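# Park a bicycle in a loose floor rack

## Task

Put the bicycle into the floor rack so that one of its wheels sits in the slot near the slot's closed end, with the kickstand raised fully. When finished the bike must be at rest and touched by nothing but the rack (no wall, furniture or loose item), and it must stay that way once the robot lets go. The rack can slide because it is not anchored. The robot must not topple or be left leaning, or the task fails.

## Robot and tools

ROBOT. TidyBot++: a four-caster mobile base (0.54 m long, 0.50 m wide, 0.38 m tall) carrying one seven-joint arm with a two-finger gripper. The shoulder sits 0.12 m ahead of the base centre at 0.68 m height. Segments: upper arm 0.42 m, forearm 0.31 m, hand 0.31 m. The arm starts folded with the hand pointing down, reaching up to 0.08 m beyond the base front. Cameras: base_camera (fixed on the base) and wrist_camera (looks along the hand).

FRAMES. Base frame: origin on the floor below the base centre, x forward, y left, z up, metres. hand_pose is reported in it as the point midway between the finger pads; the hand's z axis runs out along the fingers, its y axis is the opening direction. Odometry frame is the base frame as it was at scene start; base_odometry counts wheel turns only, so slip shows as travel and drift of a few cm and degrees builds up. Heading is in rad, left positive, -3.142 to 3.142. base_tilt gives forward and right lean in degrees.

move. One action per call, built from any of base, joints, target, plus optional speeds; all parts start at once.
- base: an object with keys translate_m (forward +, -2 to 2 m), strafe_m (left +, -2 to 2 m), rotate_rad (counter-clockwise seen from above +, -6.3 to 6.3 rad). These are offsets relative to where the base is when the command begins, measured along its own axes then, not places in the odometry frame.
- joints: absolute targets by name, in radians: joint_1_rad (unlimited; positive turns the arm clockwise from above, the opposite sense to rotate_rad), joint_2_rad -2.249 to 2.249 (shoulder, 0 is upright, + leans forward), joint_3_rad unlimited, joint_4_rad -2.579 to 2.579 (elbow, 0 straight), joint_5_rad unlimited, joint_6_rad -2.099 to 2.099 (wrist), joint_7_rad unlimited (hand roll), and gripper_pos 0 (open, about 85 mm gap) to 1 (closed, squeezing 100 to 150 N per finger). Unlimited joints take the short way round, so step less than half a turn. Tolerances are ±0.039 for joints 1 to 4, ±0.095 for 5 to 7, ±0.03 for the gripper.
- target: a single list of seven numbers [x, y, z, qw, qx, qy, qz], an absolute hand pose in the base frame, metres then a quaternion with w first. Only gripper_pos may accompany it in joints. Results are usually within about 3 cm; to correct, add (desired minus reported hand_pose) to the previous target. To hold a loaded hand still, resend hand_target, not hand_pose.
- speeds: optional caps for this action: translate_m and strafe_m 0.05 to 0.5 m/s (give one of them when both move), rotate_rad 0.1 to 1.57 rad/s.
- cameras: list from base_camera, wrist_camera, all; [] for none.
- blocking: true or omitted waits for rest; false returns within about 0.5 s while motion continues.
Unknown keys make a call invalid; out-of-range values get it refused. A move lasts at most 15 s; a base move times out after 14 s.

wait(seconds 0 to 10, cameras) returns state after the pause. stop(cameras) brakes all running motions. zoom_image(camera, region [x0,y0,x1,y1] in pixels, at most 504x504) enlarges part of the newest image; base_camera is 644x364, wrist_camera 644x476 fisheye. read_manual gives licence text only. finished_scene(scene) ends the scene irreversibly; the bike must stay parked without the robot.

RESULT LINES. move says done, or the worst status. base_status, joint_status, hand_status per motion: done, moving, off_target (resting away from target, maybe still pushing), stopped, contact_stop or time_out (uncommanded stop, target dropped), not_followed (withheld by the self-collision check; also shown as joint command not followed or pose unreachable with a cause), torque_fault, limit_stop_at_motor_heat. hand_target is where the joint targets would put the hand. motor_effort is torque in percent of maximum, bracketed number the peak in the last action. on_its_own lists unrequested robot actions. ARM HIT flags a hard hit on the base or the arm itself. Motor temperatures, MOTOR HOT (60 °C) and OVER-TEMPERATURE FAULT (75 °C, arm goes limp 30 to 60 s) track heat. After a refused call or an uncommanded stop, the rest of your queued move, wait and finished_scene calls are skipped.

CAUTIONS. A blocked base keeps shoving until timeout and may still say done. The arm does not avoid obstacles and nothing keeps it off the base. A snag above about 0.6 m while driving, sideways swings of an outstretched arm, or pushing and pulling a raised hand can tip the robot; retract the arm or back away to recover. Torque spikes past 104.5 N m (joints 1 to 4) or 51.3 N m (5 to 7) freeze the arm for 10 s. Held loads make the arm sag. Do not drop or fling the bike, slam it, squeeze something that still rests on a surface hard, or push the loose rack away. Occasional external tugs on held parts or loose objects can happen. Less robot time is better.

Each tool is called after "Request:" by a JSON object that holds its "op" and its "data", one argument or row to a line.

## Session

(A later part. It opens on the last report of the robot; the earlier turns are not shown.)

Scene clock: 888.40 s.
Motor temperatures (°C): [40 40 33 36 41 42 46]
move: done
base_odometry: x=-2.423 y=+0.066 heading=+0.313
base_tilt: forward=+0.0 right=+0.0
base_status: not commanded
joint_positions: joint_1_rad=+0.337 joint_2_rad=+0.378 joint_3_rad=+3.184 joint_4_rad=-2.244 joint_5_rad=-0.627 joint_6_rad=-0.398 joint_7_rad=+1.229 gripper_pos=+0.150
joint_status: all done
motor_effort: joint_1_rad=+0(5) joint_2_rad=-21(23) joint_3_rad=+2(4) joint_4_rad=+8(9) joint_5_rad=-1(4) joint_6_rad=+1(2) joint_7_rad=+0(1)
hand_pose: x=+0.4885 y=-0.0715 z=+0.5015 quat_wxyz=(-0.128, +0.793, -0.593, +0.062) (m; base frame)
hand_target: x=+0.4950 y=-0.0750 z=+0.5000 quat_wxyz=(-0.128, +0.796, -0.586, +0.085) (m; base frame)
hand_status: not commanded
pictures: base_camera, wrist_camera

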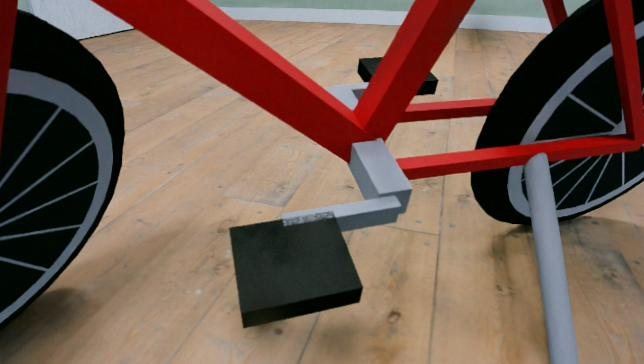

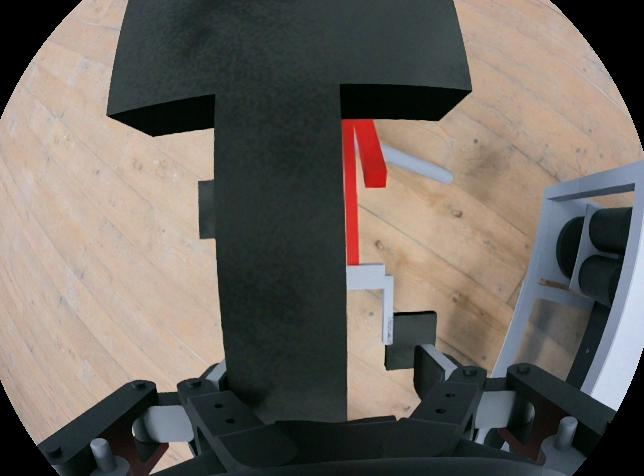

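Request:
{"op": "move", "data": {
  "target": [0.46, -0.08, 0.64, -0.119, 0.797, -0.587, 0.079],
  "cameras": ["wrist_camera"]
}}

Request:
{"op": "move", "data": {
  "target": [0.43, -0.05, 0.87, 0, 0.805, -0.593, 0],
  "cameras": ["wrist_camera"]
}}

Scene clock: 900.13 s.
Motor temperatures (°C): [40 40 33 36 41 42 46]
move: off_target
base_odometry: x=-2.423 y=+0.066 heading=+0.313
base_tilt: forward=-0.1 right=+0.1
base_status: not commanded
joint_positions: joint_1_rad=+0.201 joint_2_rad=+0.042 joint_3_rad=+3.349 joint_4_rad=-2.121 joint_5_rad=-0.349 joint_6_rad=-0.755 joint_7_rad=+0.960 gripper_pos=+0.150
joint_status: not commanded
motor_effort: joint_1_rad=+0(1) joint_2_rad=-15(23) joint_3_rad=+2(2) joint_4_rad=+13(14) joint_5_rad=-1(2) joint_6_rad=+2(3) joint_7_rad=+0(0)
hand_pose: x=+0.4764 y=-0.0738 z=+0.6335 quat_wxyz=(-0.139, +0.800, -0.575, +0.097) (m; base frame)
hand_target: x=+0.4600 y=-0.0800 z=+0.6400 quat_wxyz=(-0.119, +0.797, -0.587, +0.079) (m; base frame)
hand_status: off_target (0.019 m and 3.4 deg from the pose sent, 0.142 m and 2.3 deg at the start)
pictures: wrist_camera

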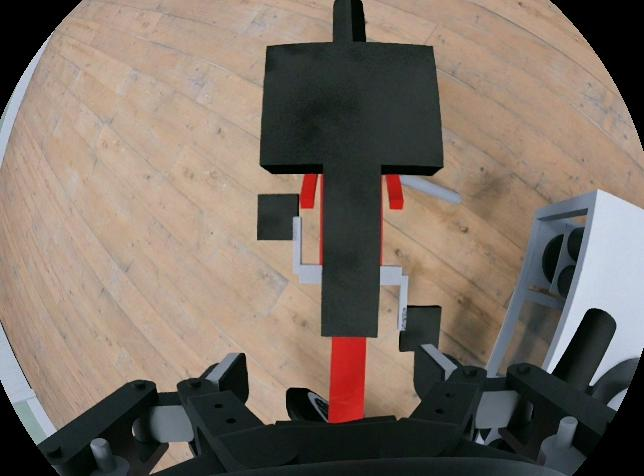

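Scene clock: 902.60 s.
Motor temperatures (°C): [40 40 33 36 41 42 46]
move: off_target
base_odometry: x=-2.423 y=+0.066 heading=+0.313
base_tilt: forward=-0.1 right=+0.0
base_status: not commanded
joint_positions: joint_1_rad=+0.059 joint_2_rad=+0.042 joint_3_rad=+3.282 joint_4_rad=-1.319 joint_5_rad=-0.077 joint_6_rad=-1.746 joint_7_rad=+0.548 gripper_pos=+0.150
joint_status: not commanded
motor_effort: joint_1_rad=+0(1) joint_2_rad=-17(18) joint_3_rad=+2(3) joint_4_rad=+15(16) joint_5_rad=+0(2) joint_6_rad=+1(3) joint_7_rad=+0(0)
hand_pose: x=+0.4546 y=-0.0413 z=+0.8573 quat_wxyz=(-0.039, +0.823, -0.567, +0.002) (m; base frame)
hand_target: x=+0.4300 y=-0.0500 z=+0.8700 quat_wxyz=(+0.000, +0.805, -0.593, +0.000) (m; base frame)
hand_status: off_target (0.029 m and 5.7 deg from the pose sent, 0.242 m and 19.5 deg at the start)
pictures: wrist_camera

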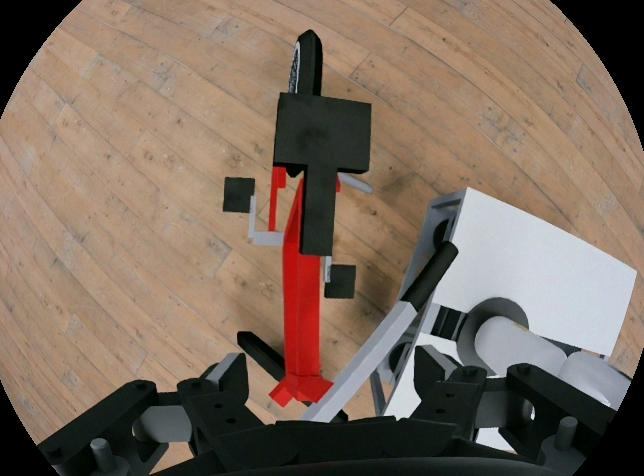

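Request:
{"op": "move", "data": {
  "base": {"translate_m": -0.26, "strafe_m": 0.2},
  "speeds": {"translate_m": 0.3}
}}

Scene clock: 914.87 s.
Motor temperatures (°C): [40 39 33 36 41 42 46]
move: done
base_odometry: x=-2.732 y=+0.177 heading=+0.313
base_tilt: forward=-0.1 right=+0.0
base_status: done
joint_positions: joint_1_rad=+0.056 joint_2_rad=+0.034 joint_3_rad=+3.278 joint_4_rad=-1.319 joint_5_rad=-0.073 joint_6_rad=-1.753 joint_7_rad=+0.547 gripper_pos=+0.150
joint_status: not commanded
motor_effort: joint_1_rad=-1(2) joint_2_rad=-16(20) joint_3_rad=+2(3) joint_4_rad=+15(16) joint_5_rad=+0(1) joint_6_rad=+0(2) joint_7_rad=+0(0)
hand_pose: x=+0.4513 y=-0.0395 z=+0.8598 quat_wxyz=(-0.038, +0.824, -0.565, +0.003) (m; base frame)
hand_target: x=+0.4300 y=-0.0500 z=+0.8700 quat_wxyz=(+0.000, +0.805, -0.593, +0.000) (m; base frame)
hand_status: not commanded
pictures: base_camera, wrist_camera

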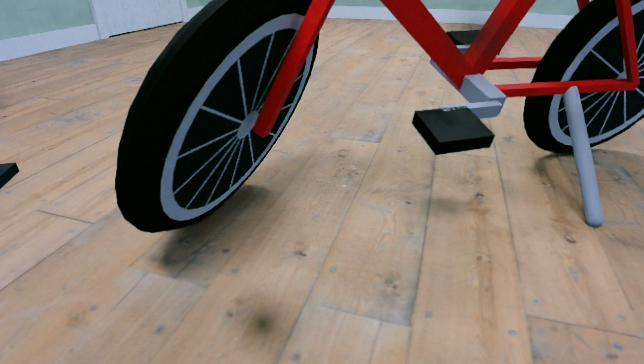

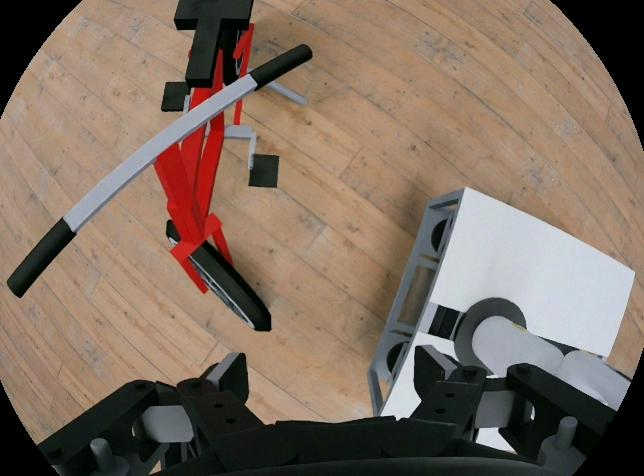

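Request:
{"op": "zoom_image", "data": {
  "camera": "wrist_camera",
  "region": [0, 30, 330, 340]
}}

Scaled by 1.527.

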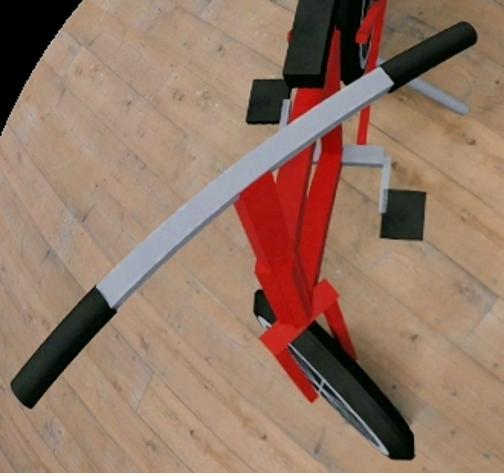

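Request:
{"op": "move", "data": {
  "target": [0.665, -0.23, 0.75, -0.1486, 0.507, -0.844, -0.0892]
}}

Scene clock: 953.23 s.
Motor temperatures (°C): [40 39 33 36 41 41 46]
move: off_target
base_odometry: x=-2.732 y=+0.177 heading=+0.313
base_tilt: forward=-0.1 right=+0.1
base_status: not commanded
joint_positions: joint_1_rad=+0.512 joint_2_rad=+0.730 joint_3_rad=+3.311 joint_4_rad=-0.715 joint_5_rad=-0.403 joint_6_rad=-1.753 joint_7_rad=+0.165 gripper_pos=+0.150
joint_status: not commanded
motor_effort: joint_1_rad=-1(2) joint_2_rad=-39(41) joint_3_rad=+2(3) joint_4_rad=+14(16) joint_5_rad=-2(3) joint_6_rad=-1(2) joint_7_rad=+0(0)
hand_pose: x=+0.6555 y=-0.2384 z=+0.7374 quat_wxyz=(-0.122, +0.541, -0.828, -0.077) (m; base frame)
hand_target: x=+0.6650 y=-0.2300 z=+0.7500 quat_wxyz=(-0.149, +0.507, -0.844, -0.089) (m; base frame)
hand_status: off_target (0.018 m and 5.5 deg from the pose sent, 0.307 m and 51.6 deg at the start)
pictures: base_camera, wrist_camera

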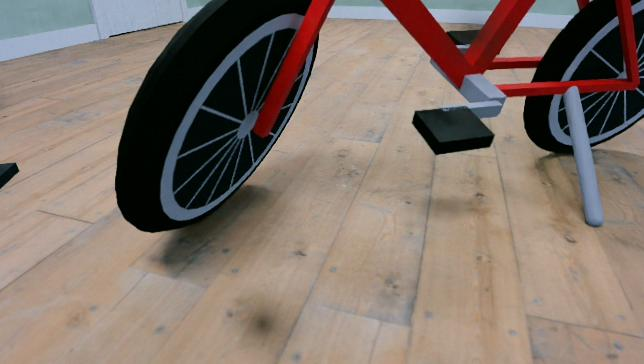

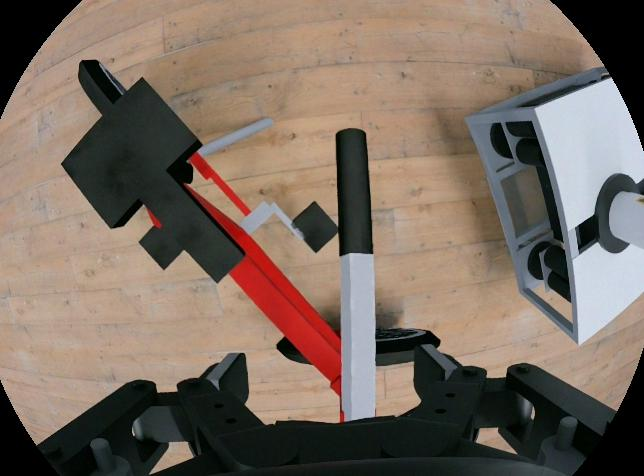

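Request:
{"op": "move", "data": {
  "target": [0.659, -0.175, 0.66, -0.1486, 0.507, -0.844, -0.0892],
  "cameras": ["wrist_camera"]
}}

Scene clock: 969.60 s.
Motor temperatures (°C): [40 39 33 36 41 41 46]
move: off_target
base_odometry: x=-2.732 y=+0.177 heading=+0.313
base_tilt: forward=+0.0 right=+0.1
base_status: not commanded
joint_positions: joint_1_rad=+0.378 joint_2_rad=+0.673 joint_3_rad=+3.390 joint_4_rad=-1.122 joint_5_rad=-0.439 joint_6_rad=-1.501 joint_7_rad=+0.163 gripper_pos=+0.150
joint_status: not commanded
motor_effort: joint_1_rad=-1(2) joint_2_rad=-37(40) joint_3_rad=+2(3) joint_4_rad=+13(15) joint_5_rad=-2(2) joint_6_rad=-1(2) joint_7_rad=+0(0)
hand_pose: x=+0.6349 y=-0.1785 z=+0.6479 quat_wxyz=(-0.102, +0.512, -0.845, -0.116) (m; base frame)
hand_target: x=+0.6590 y=-0.1750 z=+0.6600 quat_wxyz=(-0.149, +0.507, -0.844, -0.089) (m; base frame)
hand_status: off_target (0.027 m and 6.2 deg from the pose sent, 0.100 m and 5.5 deg at the start)
pictures: wrist_camera

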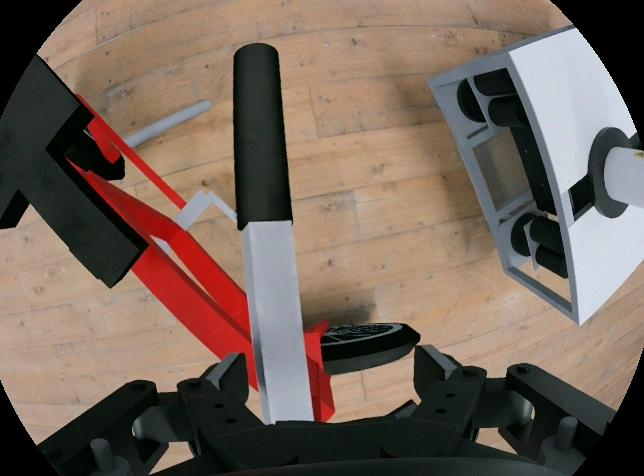

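Request:
{"op": "move", "data": {
  "target": [0.672, -0.186, 0.651, -0.192, 0.535, -0.822, -0.069],
  "cameras": ["wrist_camera"]
}}

Scene clock: 986.90 s.
Motor temperatures (°C): [40 39 33 36 41 41 46]
move: off_target
base_odometry: x=-2.732 y=+0.177 heading=+0.313
base_tilt: forward=+0.0 right=+0.1
base_status: not commanded
joint_positions: joint_1_rad=+0.414 joint_2_rad=+0.670 joint_3_rad=+3.378 joint_4_rad=-1.170 joint_5_rad=-0.497 joint_6_rad=-1.407 joint_7_rad=+0.266 gripper_pos=+0.150
joint_status: not commanded
motor_effort: joint_1_rad=-1(3) joint_2_rad=-37(38) joint_3_rad=+2(3) joint_4_rad=+14(15) joint_5_rad=-3(3) joint_6_rad=-1(2) joint_7_rad=+0(0)
hand_pose: x=+0.6489 y=-0.1893 z=+0.6387 quat_wxyz=(-0.145, +0.525, -0.833, -0.097) (m; base frame)
hand_target: x=+0.6720 y=-0.1860 z=+0.6510 quat_wxyz=(-0.192, +0.534, -0.821, -0.069) (m; base frame)
hand_status: off_target (0.026 m and 6.4 deg from the pose sent, 0.038 m and 12.3 deg at the start)
pictures: wrist_camera

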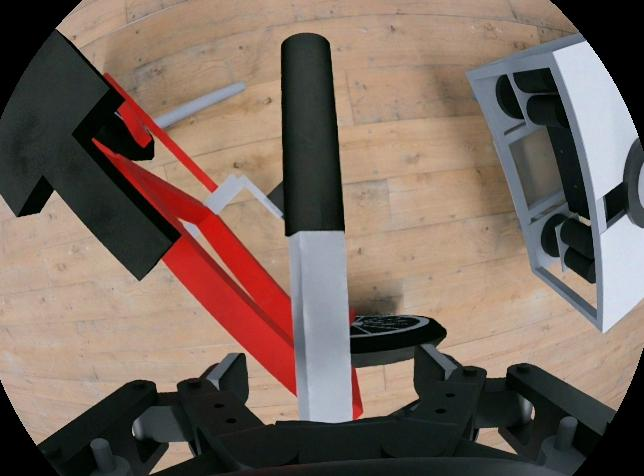

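Request:
{"op": "move", "data": {
  "target": [0.679, -0.171, 0.605, -0.192, 0.540, -0.819, -0.069],
  "cameras": ["wrist_camera"]
}}

Scene clock: 990.73 s.
Motor temperatures (°C): [40 39 33 36 41 41 46]
move: off_target
base_odometry: x=-2.732 y=+0.177 heading=+0.313
base_tilt: forward=-0.1 right=+0.0
base_status: not commanded
joint_positions: joint_1_rad=+0.399 joint_2_rad=+0.681 joint_3_rad=+3.378 joint_4_rad=-1.259 joint_5_rad=-0.516 joint_6_rad=-1.292 joint_7_rad=+0.297 gripper_pos=+0.150
joint_status: not commanded
motor_effort: joint_1_rad=-1(1) joint_2_rad=-37(39) joint_3_rad=+2(3) joint_4_rad=+14(15) joint_5_rad=-2(3) joint_6_rad=-1(2) joint_7_rad=+0(0)
hand_pose: x=+0.6525 y=-0.1852 z=+0.6060 quat_wxyz=(-0.150, +0.522, -0.835, -0.087) (m; base frame)
hand_target: x=+0.6790 y=-0.1710 z=+0.6050 quat_wxyz=(-0.192, +0.539, -0.817, -0.069) (m; base frame)
hand_status: off_target (0.030 m and 5.9 deg from the pose sent, 0.049 m and 6.6 deg at the start)
pictures: wrist_camera

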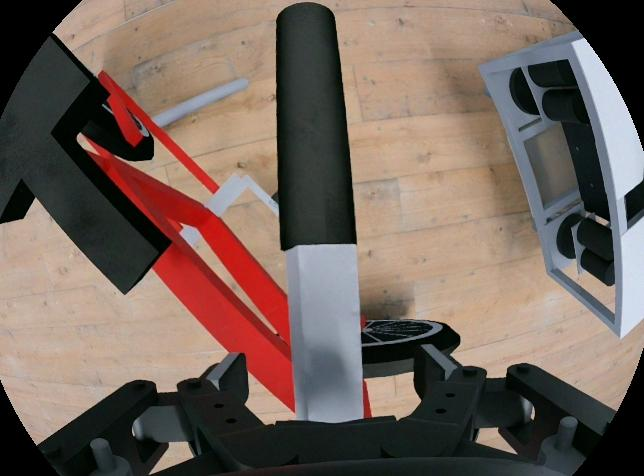

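Request:
{"op": "move", "data": {
  "joints": {"gripper_pos": 0.9}
}}

Scene clock: 995.13 s.
Motor temperatures (°C): [40 39 33 36 41 41 46]
move: off_target
base_odometry: x=-2.732 y=+0.177 heading=+0.313
base_tilt: forward=-0.1 right=+0.0
base_status: not commanded
joint_positions: joint_1_rad=+0.399 joint_2_rad=+0.681 joint_3_rad=+3.378 joint_4_rad=-1.259 joint_5_rad=-0.521 joint_6_rad=-1.273 joint_7_rad=+0.300 gripper_pos=+0.776
joint_status: gripper_pos off_target (ended at +0.776, target +0.900)
motor_effort: joint_1_rad=-3(3) joint_2_rad=-35(37) joint_3_rad=+1(3) joint_4_rad=+13(14) joint_5_rad=-2(3) joint_6_rad=-2(4) joint_7_rad=+0(1)
hand_pose: x=+0.6577 y=-0.1880 z=+0.6063 quat_wxyz=(-0.155, +0.521, -0.836, -0.078) (m; base frame)
hand_target: x=+0.6790 y=-0.1710 z=+0.6050 quat_wxyz=(-0.192, +0.539, -0.817, -0.069) (m; base frame)
hand_status: not commanded
pictures: base_camera, wrist_camera

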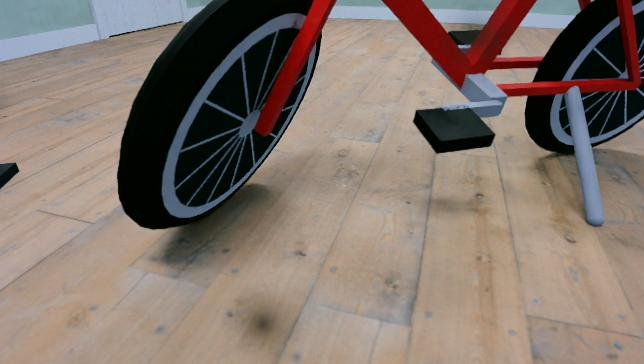

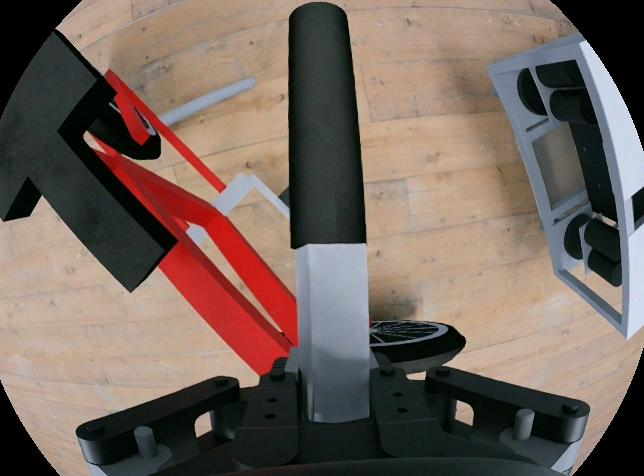

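Request:
{"op": "move", "data": {
  "target": [0.640, -0.143, 0.608, -0.145, 0.368, -0.915, -0.096]
}}

Scene clock: 1025.13 s.
Motor temperatures (°C): [40 39 33 36 41 41 46]
move: off_target
base_odometry: x=-2.732 y=+0.177 heading=+0.313
base_tilt: forward=-0.1 right=+0.0
base_status: not commanded
joint_positions: joint_1_rad=+0.289 joint_2_rad=+0.606 joint_3_rad=+3.489 joint_4_rad=-1.390 joint_5_rad=-0.523 joint_6_rad=-1.212 joint_7_rad=+0.058 gripper_pos=+0.783
joint_status: not commanded
motor_effort: joint_1_rad=-4(5) joint_2_rad=-32(36) joint_3_rad=+0(1) joint_4_rad=+9(13) joint_5_rad=-2(3) joint_6_rad=-6(7) joint_7_rad=-1(1)
hand_pose: x=+0.6341 y=-0.1745 z=+0.6083 quat_wxyz=(-0.126, +0.410, -0.901, -0.073) (m; base frame)
hand_target: x=+0.6400 y=-0.1430 z=+0.6080 quat_wxyz=(-0.145, +0.367, -0.914, -0.096) (m; base frame)
hand_status: off_target (0.032 m and 6.1 deg from the pose sent, 0.048 m and 19.9 deg at the start)
pictures: base_camera, wrist_camera

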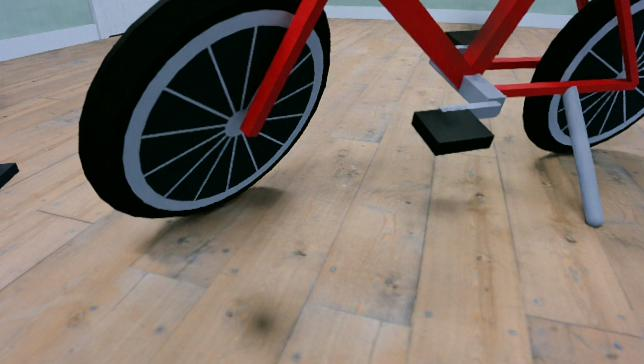

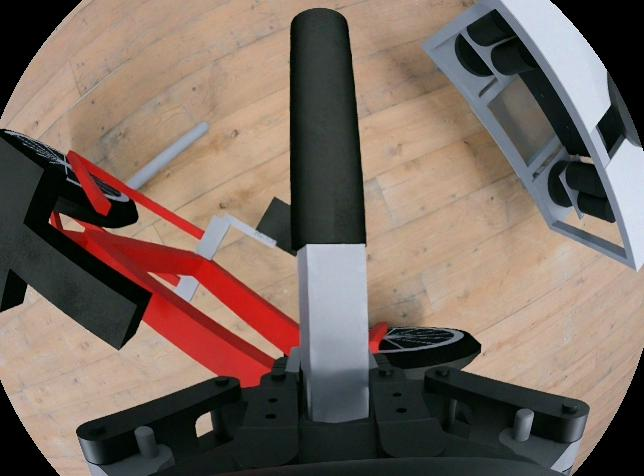

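Request:
{"op": "move", "data": {
  "target": [0.751, -0.13, 0.635, -0.075, 0.39, -0.914, -0.085]
}}

Scene clock: 1056.90 s.
Motor temperatures (°C): [40 39 33 36 41 41 46]
move: off_target
base_odometry: x=-2.732 y=+0.177 heading=+0.313
base_tilt: forward=+0.0 right=+0.0
base_status: not commanded
joint_positions: joint_1_rad=+0.246 joint_2_rad=+0.873 joint_3_rad=+3.428 joint_4_rad=-0.734 joint_5_rad=-0.451 joint_6_rad=-1.476 joint_7_rad=-0.279 gripper_pos=+0.803
joint_status: not commanded
motor_effort: joint_1_rad=-3(11) joint_2_rad=-42(44) joint_3_rad=-1(5) joint_4_rad=+13(18) joint_5_rad=-7(10) joint_6_rad=-2(7) joint_7_rad=-1(2)
hand_pose: x=+0.7717 y=-0.1567 z=+0.6426 quat_wxyz=(-0.114, +0.406, -0.906, -0.046) (m; base frame)
hand_target: x=+0.7510 y=-0.1300 z=+0.6350 quat_wxyz=(-0.075, +0.390, -0.914, -0.085) (m; base frame)
hand_status: off_target (0.035 m and 6.7 deg from the pose sent, 0.128 m and 6.6 deg at the start)
pictures: base_camera, wrist_camera

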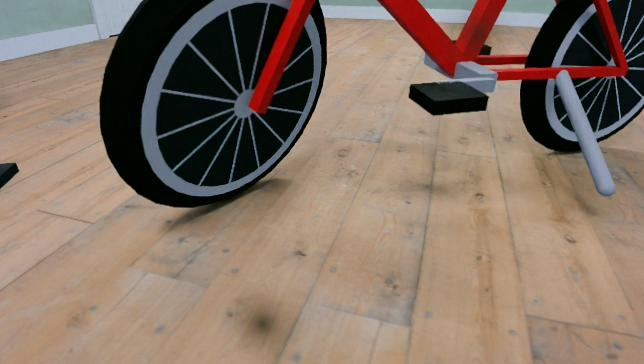

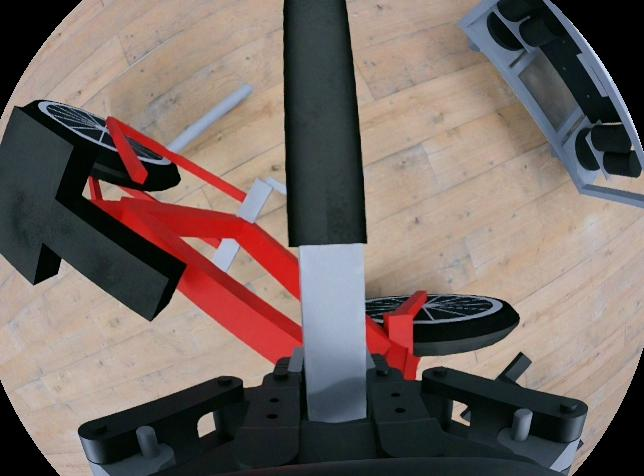

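Request:
{"op": "move", "data": {
  "base": {"translate_m": 0.09, "strafe_m": -0.08},
  "speeds": {"translate_m": 0.1}
}}

Scene clock: 1096.37 s.
Motor temperatures (°C): [39 40 33 36 41 41 46]
move: done
base_odometry: x=-2.622 y=+0.128 heading=+0.313
base_tilt: forward=-0.1 right=+0.1
base_status: done
joint_positions: joint_1_rad=+0.243 joint_2_rad=+0.877 joint_3_rad=+3.419 joint_4_rad=-0.723 joint_5_rad=-0.451 joint_6_rad=-1.486 joint_7_rad=-0.287 gripper_pos=+0.803
joint_status: not commanded
motor_effort: joint_1_rad=-1(5) joint_2_rad=-42(44) joint_3_rad=+0(2) joint_4_rad=+13(15) joint_5_rad=-5(7) joint_6_rad=-4(8) joint_7_rad=-1(2)
hand_pose: x=+0.7733 y=-0.1498 z=+0.6437 quat_wxyz=(-0.114, +0.408, -0.904, -0.050) (m; base frame)
hand_target: x=+0.7510 y=-0.1300 z=+0.6350 quat_wxyz=(-0.075, +0.390, -0.914, -0.085) (m; base frame)
hand_status: not commanded
pictures: base_camera, wrist_camera

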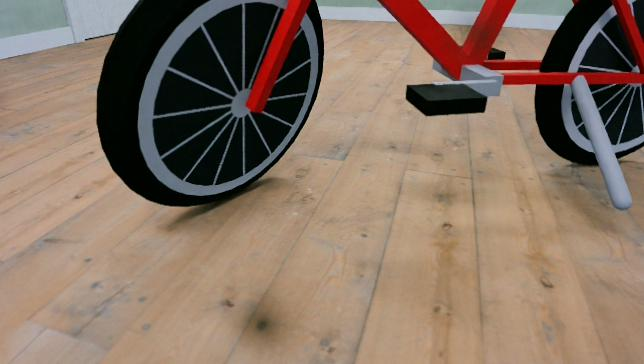

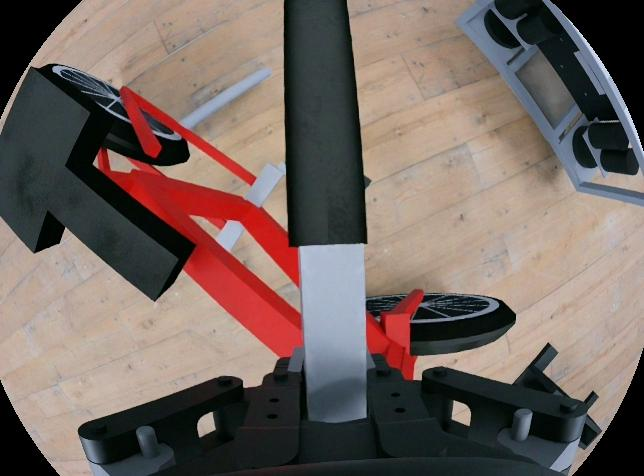

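Request:
{"op": "move", "data": {
  "base": {"translate_m": 0.10, "strafe_m": -0.09},
  "speeds": {"translate_m": 0.15}
}}

Scene clock: 1100.67 s.
Motor temperatures (°C): [39 40 33 36 41 41 46]
move: done
base_odometry: x=-2.499 y=+0.073 heading=+0.313
base_tilt: forward=+0.0 right=+0.1
base_status: done
joint_positions: joint_1_rad=+0.227 joint_2_rad=+0.879 joint_3_rad=+3.408 joint_4_rad=-0.719 joint_5_rad=-0.451 joint_6_rad=-1.489 joint_7_rad=-0.291 gripper_pos=+0.803
joint_status: not commanded
motor_effort: joint_1_rad=+1(5) joint_2_rad=-40(46) joint_3_rad=+2(3) joint_4_rad=+11(15) joint_5_rad=-3(5) joint_6_rad=-4(9) joint_7_rad=-1(2)
hand_pose: x=+0.7770 y=-0.1341 z=+0.6436 quat_wxyz=(-0.116, +0.417, -0.900, -0.055) (m; base frame)
hand_target: x=+0.7510 y=-0.1300 z=+0.6350 quat_wxyz=(-0.075, +0.390, -0.914, -0.085) (m; base frame)
hand_status: not commanded
pictures: base_camera, wrist_camera

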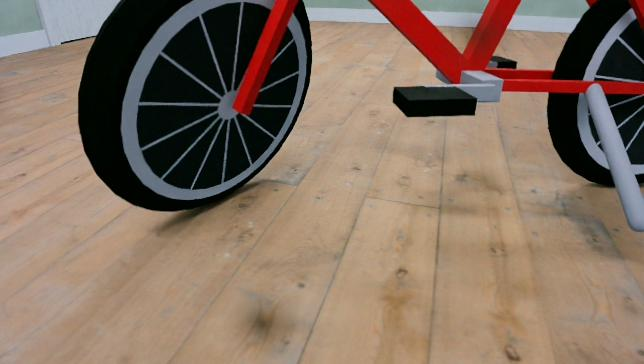

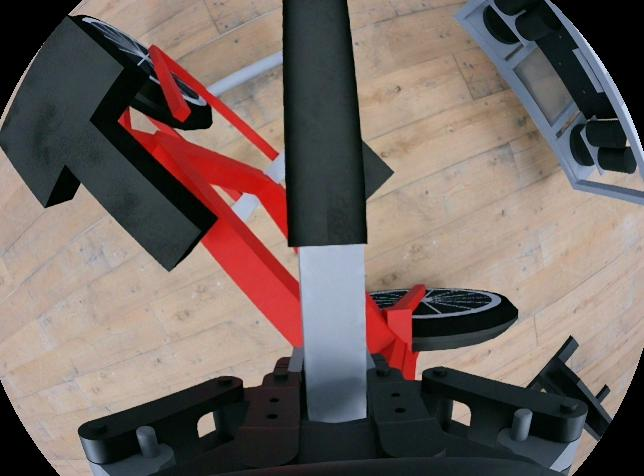

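Request:
{"op": "zoom_image", "data": {
  "camera": "wrist_camera",
  "region": [480, 300, 644, 476]
}}

Scaled by 2.864.

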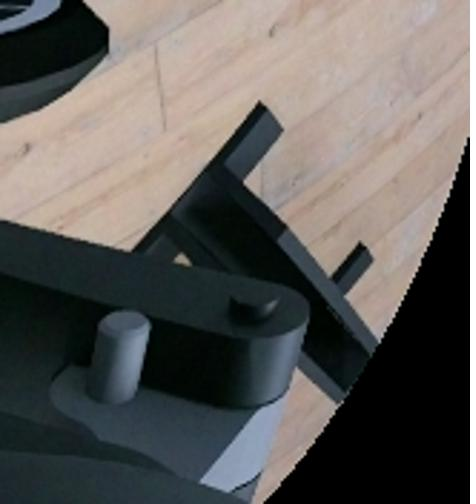

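Request:
{"op": "move", "data": {
  "target": [0.704, -0.09, 0.650, -0.10, 0.180, -0.977, -0.047]
}}

Scene clock: 1145.77 s.
Motor temperatures (°C): [39 40 33 36 41 41 46]
move: off_target
base_odometry: x=-2.499 y=+0.073 heading=+0.313
base_tilt: forward=-0.1 right=+0.0
base_status: not commanded
joint_positions: joint_1_rad=-0.004 joint_2_rad=+0.643 joint_3_rad=+3.602 joint_4_rad=-1.177 joint_5_rad=-0.451 joint_6_rad=-1.310 joint_7_rad=-0.623 gripper_pos=+0.803
joint_status: not commanded
motor_effort: joint_1_rad=-1(2) joint_2_rad=-35(41) joint_3_rad=+3(5) joint_4_rad=+12(13) joint_5_rad=-5(5) joint_6_rad=-2(8) joint_7_rad=-2(2)
hand_pose: x=+0.6998 y=-0.0880 z=+0.6501 quat_wxyz=(-0.082, +0.237, -0.967, -0.044) (m; base frame)
hand_target: x=+0.7040 y=-0.0900 z=+0.6500 quat_wxyz=(-0.100, +0.180, -0.977, -0.047) (m; base frame)
hand_status: off_target (0.005 m and 7.0 deg from the pose sent, 0.086 m and 28.7 deg at the start)
pictures: base_camera, wrist_camera

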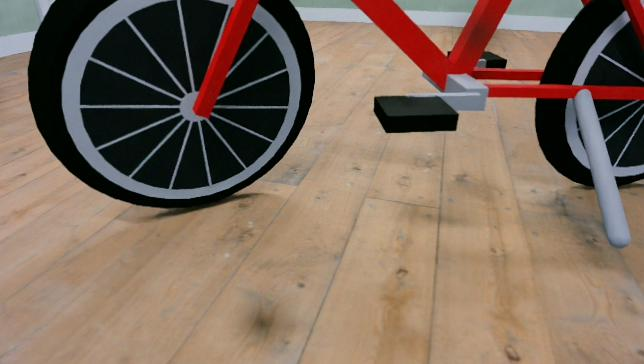

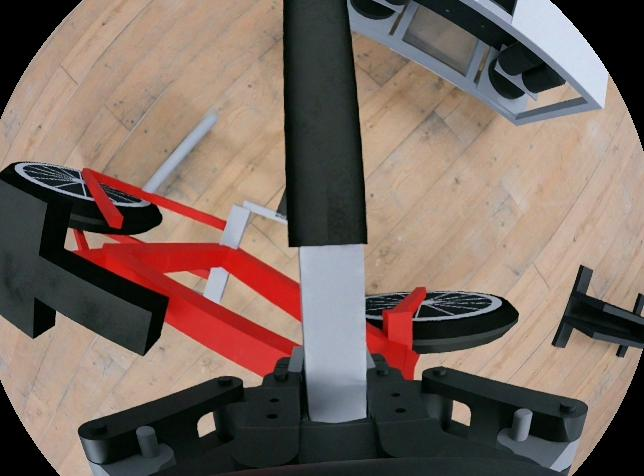

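Request:
{"op": "zoom_image", "data": {
  "camera": "wrist_camera",
  "region": [360, 240, 644, 420]
}}

Scaled by 1.775.

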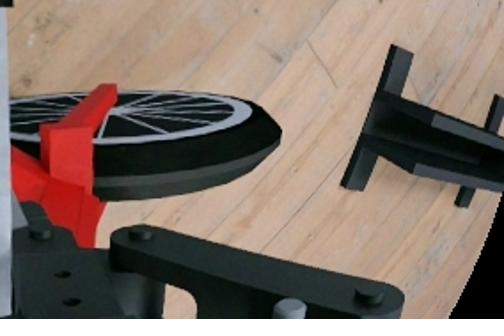

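Request:
{"op": "move", "data": {
  "target": [0.682, -0.082, 0.650, -0.10, 0.122, -0.986, -0.045]
}}

Scene clock: 1183.23 s.
Motor temperatures (°C): [39 40 33 36 41 41 46]
move: off_target
base_odometry: x=-2.499 y=+0.073 heading=+0.313
base_tilt: forward=-0.1 right=+0.0
base_status: not commanded
joint_positions: joint_1_rad=-0.055 joint_2_rad=+0.583 joint_3_rad=+3.653 joint_4_rad=-1.295 joint_5_rad=-0.451 joint_6_rad=-1.260 joint_7_rad=-0.722 gripper_pos=+0.803
joint_status: not commanded
motor_effort: joint_1_rad=-1(2) joint_2_rad=-32(35) joint_3_rad=+3(4) joint_4_rad=+13(14) joint_5_rad=-5(6) joint_6_rad=-2(4) joint_7_rad=-2(2)
hand_pose: x=+0.6740 y=-0.0858 z=+0.6497 quat_wxyz=(-0.079, +0.174, -0.981, -0.043) (m; base frame)
hand_target: x=+0.6820 y=-0.0820 z=+0.6500 quat_wxyz=(-0.100, +0.122, -0.986, -0.045) (m; base frame)
hand_status: off_target (0.009 m and 6.5 deg from the pose sent, 0.019 m and 13.6 deg at the start)
pictures: base_camera, wrist_camera

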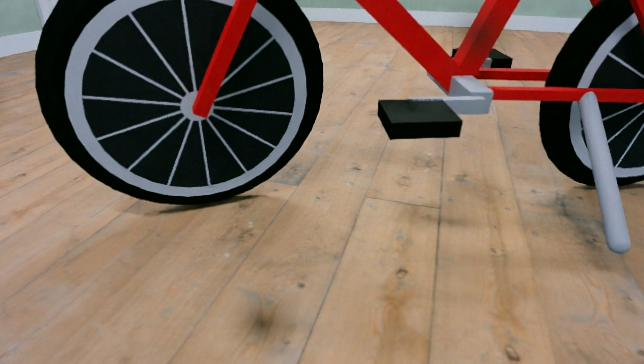

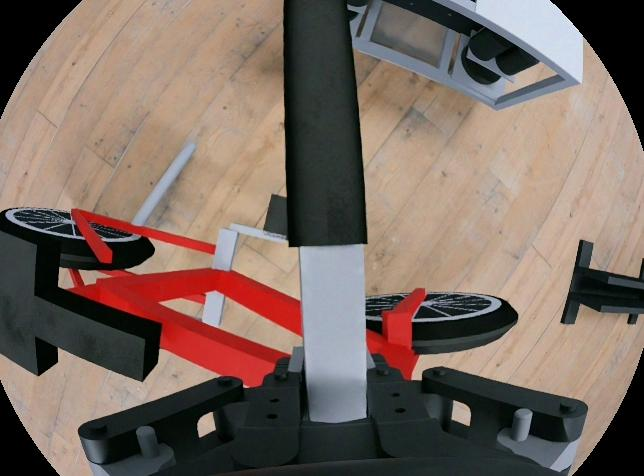

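Request:
{"op": "move", "data": {
  "base": {"translate_m": -0.137, "strafe_m": 0.375},
  "speeds": {"strafe_m": 0.15}
}}

Scene clock: 1192.03 s.
Motor temperatures (°C): [39 40 33 36 41 41 46]
move: done
base_odometry: x=-2.745 y=+0.388 heading=+0.313
base_tilt: forward=-0.1 right=+0.1
base_status: done
joint_positions: joint_1_rad=-0.058 joint_2_rad=+0.586 joint_3_rad=+3.667 joint_4_rad=-1.319 joint_5_rad=-0.451 joint_6_rad=-1.247 joint_7_rad=-0.736 gripper_pos=+0.805
joint_status: not commanded
motor_effort: joint_1_rad=-3(8) joint_2_rad=-39(40) joint_3_rad=+3(7) joint_4_rad=+17(18) joint_5_rad=-6(7) joint_6_rad=-3(4) joint_7_rad=+0(2)
hand_pose: x=+0.6681 y=-0.0914 z=+0.6415 quat_wxyz=(-0.072, +0.159, -0.984, -0.041) (m; base frame)
hand_target: x=+0.6820 y=-0.0820 z=+0.6500 quat_wxyz=(-0.100, +0.122, -0.986, -0.045) (m; base frame)
hand_status: not commanded
pictures: base_camera, wrist_camera

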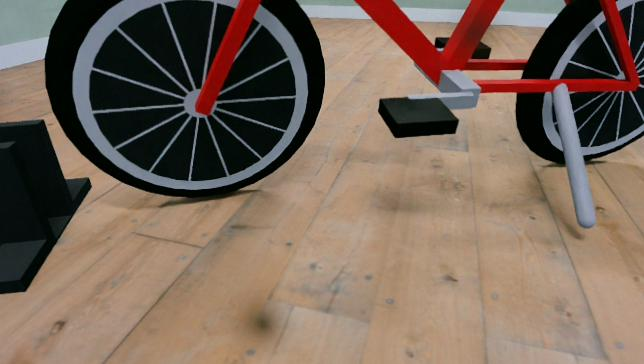

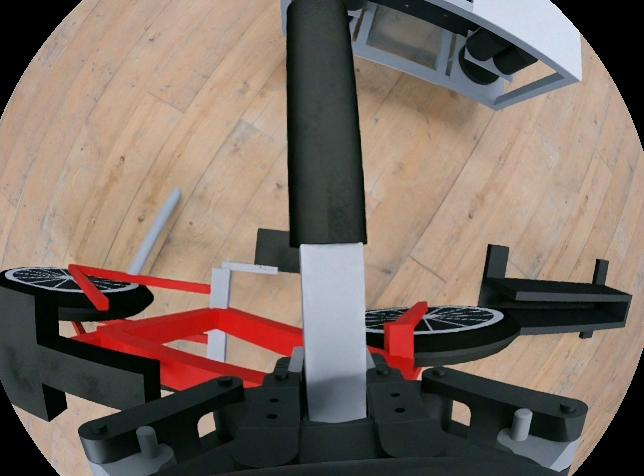

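Request:
{"op": "move", "data": {
  "target": [0.715, -0.075, 0.652, -0.10, 0.122, -0.986, -0.045]
}}

Request:
{"op": "zoom_image", "data": {
  "camera": "wrist_camera",
  "region": [360, 220, 644, 420]
}}

Scene clock: 1198.13 s.
Motor temperatures (°C): [39 40 33 36 41 41 46]
move: off_target
base_odometry: x=-2.745 y=+0.388 heading=+0.313
base_tilt: forward=-0.1 right=+0.0
base_status: not commanded
joint_positions: joint_1_rad=-0.053 joint_2_rad=+0.626 joint_3_rad=+3.662 joint_4_rad=-1.227 joint_5_rad=-0.451 joint_6_rad=-1.248 joint_7_rad=-0.777 gripper_pos=+0.809
joint_status: not commanded
motor_effort: joint_1_rad=-2(3) joint_2_rad=-36(39) joint_3_rad=+4(4) joint_4_rad=+17(19) joint_5_rad=-5(8) joint_6_rad=+4(5) joint_7_rad=-1(2)
hand_pose: x=+0.7000 y=-0.0960 z=+0.6482 quat_wxyz=(-0.088, +0.153, -0.984, -0.025) (m; base frame)
hand_target: x=+0.7150 y=-0.0750 z=+0.6520 quat_wxyz=(-0.100, +0.122, -0.986, -0.045) (m; base frame)
hand_status: off_target (0.026 m and 4.4 deg from the pose sent, 0.051 m and 5.3 deg at the start)
pictures: base_camera, wrist_camera

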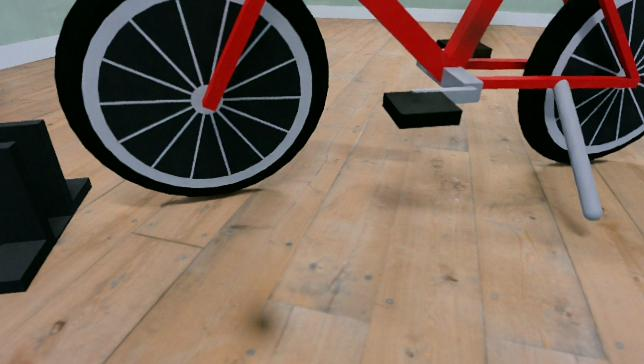

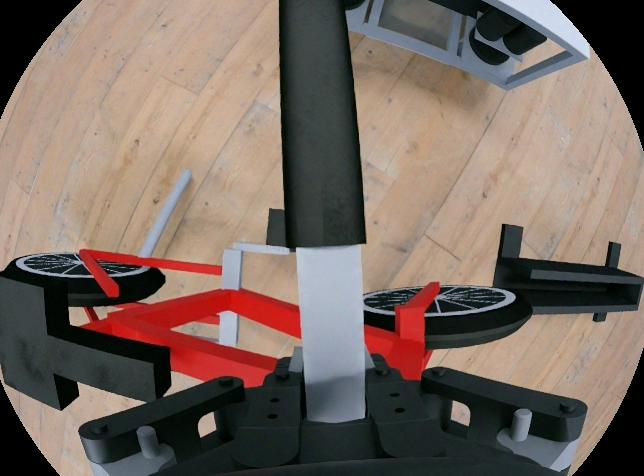

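Scaled by 1.775.

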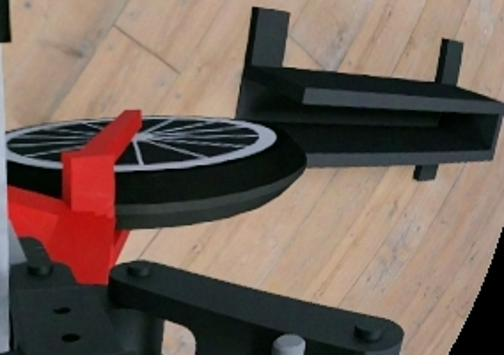

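Request:
{"op": "move", "data": {
  "base": {"translate_m": -0.04, "strafe_m": 0.10},
  "speeds": {"strafe_m": 0.15}
}}

Request:
{"op": "zoom_image", "data": {
  "camera": "wrist_camera",
  "region": [360, 200, 644, 420]
}}

Scene clock: 1224.17 s.
Motor temperatures (°C): [39 40 33 36 41 41 46]
move: done
base_odometry: x=-2.814 y=+0.471 heading=+0.313
base_tilt: forward=-0.1 right=+0.0
base_status: done
joint_positions: joint_1_rad=-0.052 joint_2_rad=+0.632 joint_3_rad=+3.646 joint_4_rad=-1.220 joint_5_rad=-0.451 joint_6_rad=-1.248 joint_7_rad=-0.785 gripper_pos=+0.810
joint_status: not commanded
motor_effort: joint_1_rad=-3(10) joint_2_rad=-36(38) joint_3_rad=+3(6) joint_4_rad=+17(19) joint_5_rad=-6(7) joint_6_rad=+3(6) joint_7_rad=-2(3)
hand_pose: x=+0.7033 y=-0.0889 z=+0.6463 quat_wxyz=(-0.089, +0.156, -0.983, -0.029) (m; base frame)
hand_target: x=+0.7150 y=-0.0750 z=+0.6520 quat_wxyz=(-0.100, +0.122, -0.986, -0.045) (m; base frame)
hand_status: not commanded
pictures: base_camera, wrist_camera

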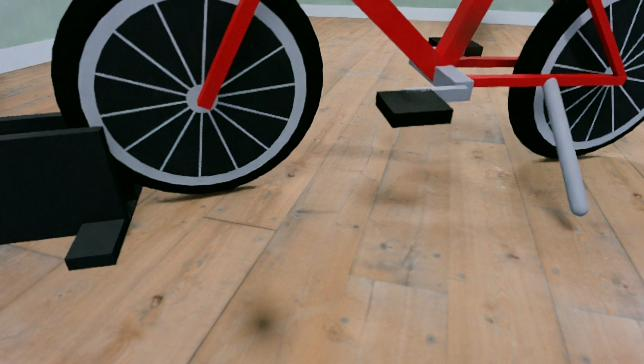

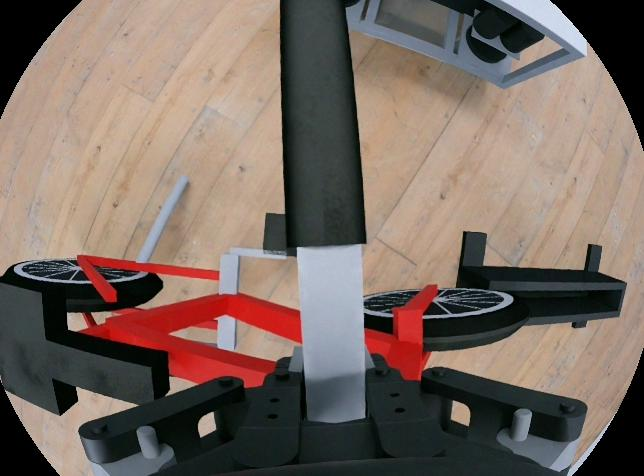

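Scaled by 1.775.

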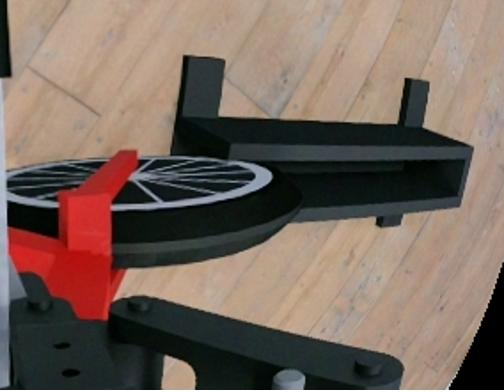

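Request:
{"op": "move", "data": {
  "target": [0.712, -0.064, 0.652, -0.10, 0.072, -0.991, -0.047],
  "cameras": ["wrist_camera"]
}}

Request:
{"op": "move", "data": {
  "base": {"translate_m": -0.04, "strafe_m": 0.17},
  "speeds": {"strafe_m": 0.15}
}}

Request:
{"op": "zoom_image", "data": {
  "camera": "wrist_camera",
  "region": [360, 200, 644, 420]
}}

Scene clock: 1231.10 s.
Motor temperatures (°C): [39 40 33 36 41 41 46]
move: off_target
base_odometry: x=-2.814 y=+0.471 heading=+0.313
base_tilt: forward=+0.0 right=+0.0
base_status: not commanded
joint_positions: joint_1_rad=-0.081 joint_2_rad=+0.629 joint_3_rad=+3.666 joint_4_rad=-1.222 joint_5_rad=-0.451 joint_6_rad=-1.248 joint_7_rad=-0.884 gripper_pos=+0.810
joint_status: not commanded
motor_effort: joint_1_rad=-3(3) joint_2_rad=-33(36) joint_3_rad=+3(5) joint_4_rad=+16(17) joint_5_rad=-7(8) joint_6_rad=+4(6) joint_7_rad=-2(3)
hand_pose: x=+0.7040 y=-0.0818 z=+0.6487 quat_wxyz=(-0.087, +0.114, -0.989, -0.029) (m; base frame)
hand_target: x=+0.7120 y=-0.0640 z=+0.6520 quat_wxyz=(-0.100, +0.072, -0.991, -0.047) (m; base frame)
hand_status: off_target (0.020 m and 5.4 deg from the pose sent, 0.027 m and 10.0 deg at the start)
pictures: wrist_camera

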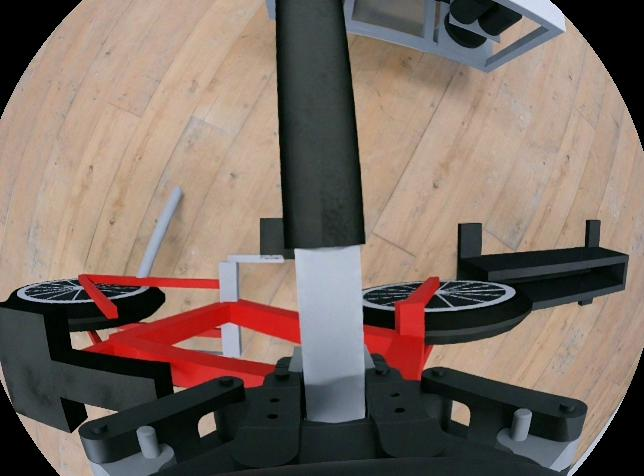

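Scene clock: 1232.90 s.
Motor temperatures (°C): [39 40 33 36 41 41 46]
move: done
base_odometry: x=-2.904 y=+0.620 heading=+0.312
base_tilt: forward=+0.0 right=+0.0
base_status: done
joint_positions: joint_1_rad=-0.028 joint_2_rad=+0.637 joint_3_rad=+3.707 joint_4_rad=-1.226 joint_5_rad=-0.451 joint_6_rad=-1.242 joint_7_rad=-0.907 gripper_pos=+0.810
joint_status: not commanded
motor_effort: joint_1_rad=-14(16) joint_2_rad=-38(41) joint_3_rad=-3(5) joint_4_rad=+16(20) joint_5_rad=-8(9) joint_6_rad=-1(5) joint_7_rad=+1(2)
hand_pose: x=+0.6952 y=-0.1335 z=+0.6460 quat_wxyz=(-0.085, +0.059, -0.995, -0.013) (m; base frame)
hand_target: x=+0.7120 y=-0.0640 z=+0.6520 quat_wxyz=(-0.100, +0.072, -0.991, -0.047) (m; base frame)
hand_status: not commanded
pictures: base_camera, wrist_camera

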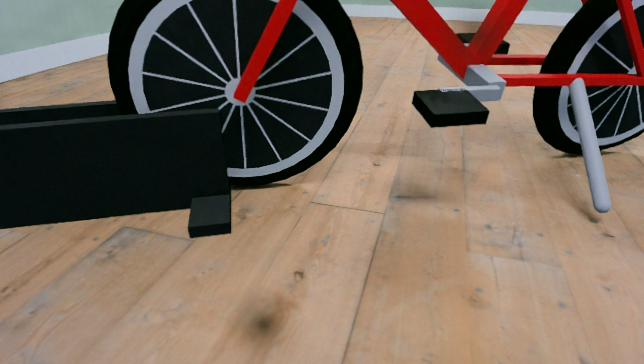

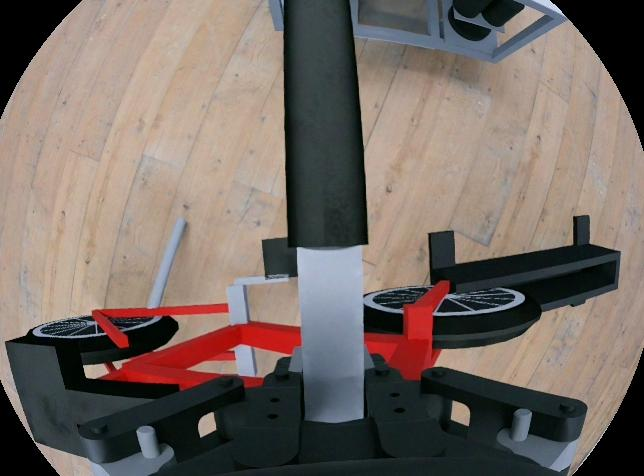

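Scaled by 1.775.

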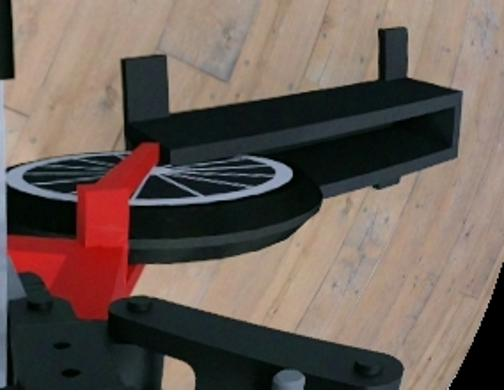

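Request:
{"op": "move", "data": {
  "target": [0.712, -0.09, 0.652, -0.10, 0.165, -0.981, -0.040]
}}

Request:
{"op": "zoom_image", "data": {
  "camera": "wrist_camera",
  "region": [360, 200, 644, 420]
}}

Scene clock: 1245.33 s.
Motor temperatures (°C): [39 40 33 36 41 41 46]
move: off_target
base_odometry: x=-2.904 y=+0.620 heading=+0.313
base_tilt: forward=+0.0 right=+0.0
base_status: not commanded
joint_positions: joint_1_rad=+0.011 joint_2_rad=+0.638 joint_3_rad=+3.665 joint_4_rad=-1.215 joint_5_rad=-0.451 joint_6_rad=-1.242 joint_7_rad=-0.843 gripper_pos=+0.810
joint_status: not commanded
motor_effort: joint_1_rad=-7(14) joint_2_rad=-37(39) joint_3_rad=+1(4) joint_4_rad=+16(17) joint_5_rad=-3(8) joint_6_rad=+0(2) joint_7_rad=+5(6)
hand_pose: x=+0.6979 y=-0.1362 z=+0.6457 quat_wxyz=(-0.090, +0.089, -0.992, -0.020) (m; base frame)
hand_target: x=+0.7120 y=-0.0900 z=+0.6520 quat_wxyz=(-0.100, +0.165, -0.980, -0.040) (m; base frame)
hand_status: off_target (0.049 m and 9.1 deg from the pose sent, 0.047 m and 12.7 deg at the start)
pictures: base_camera, wrist_camera

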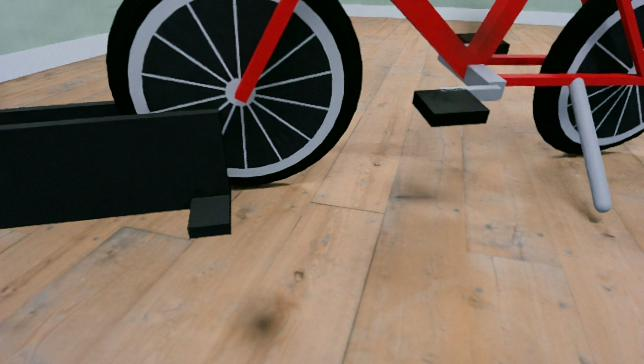

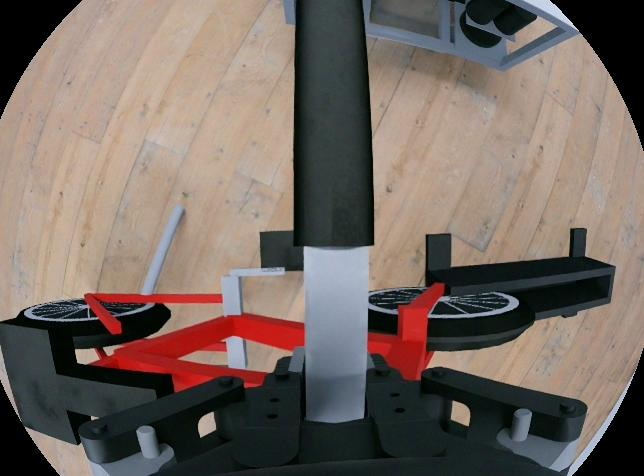

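Scaled by 1.775.

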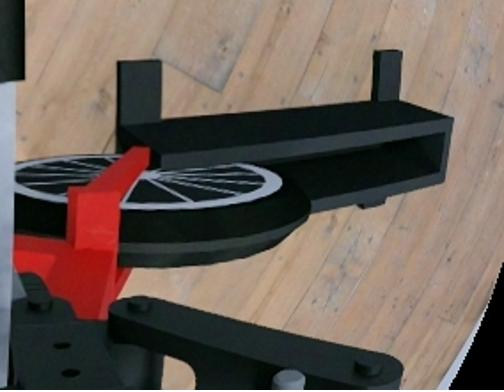

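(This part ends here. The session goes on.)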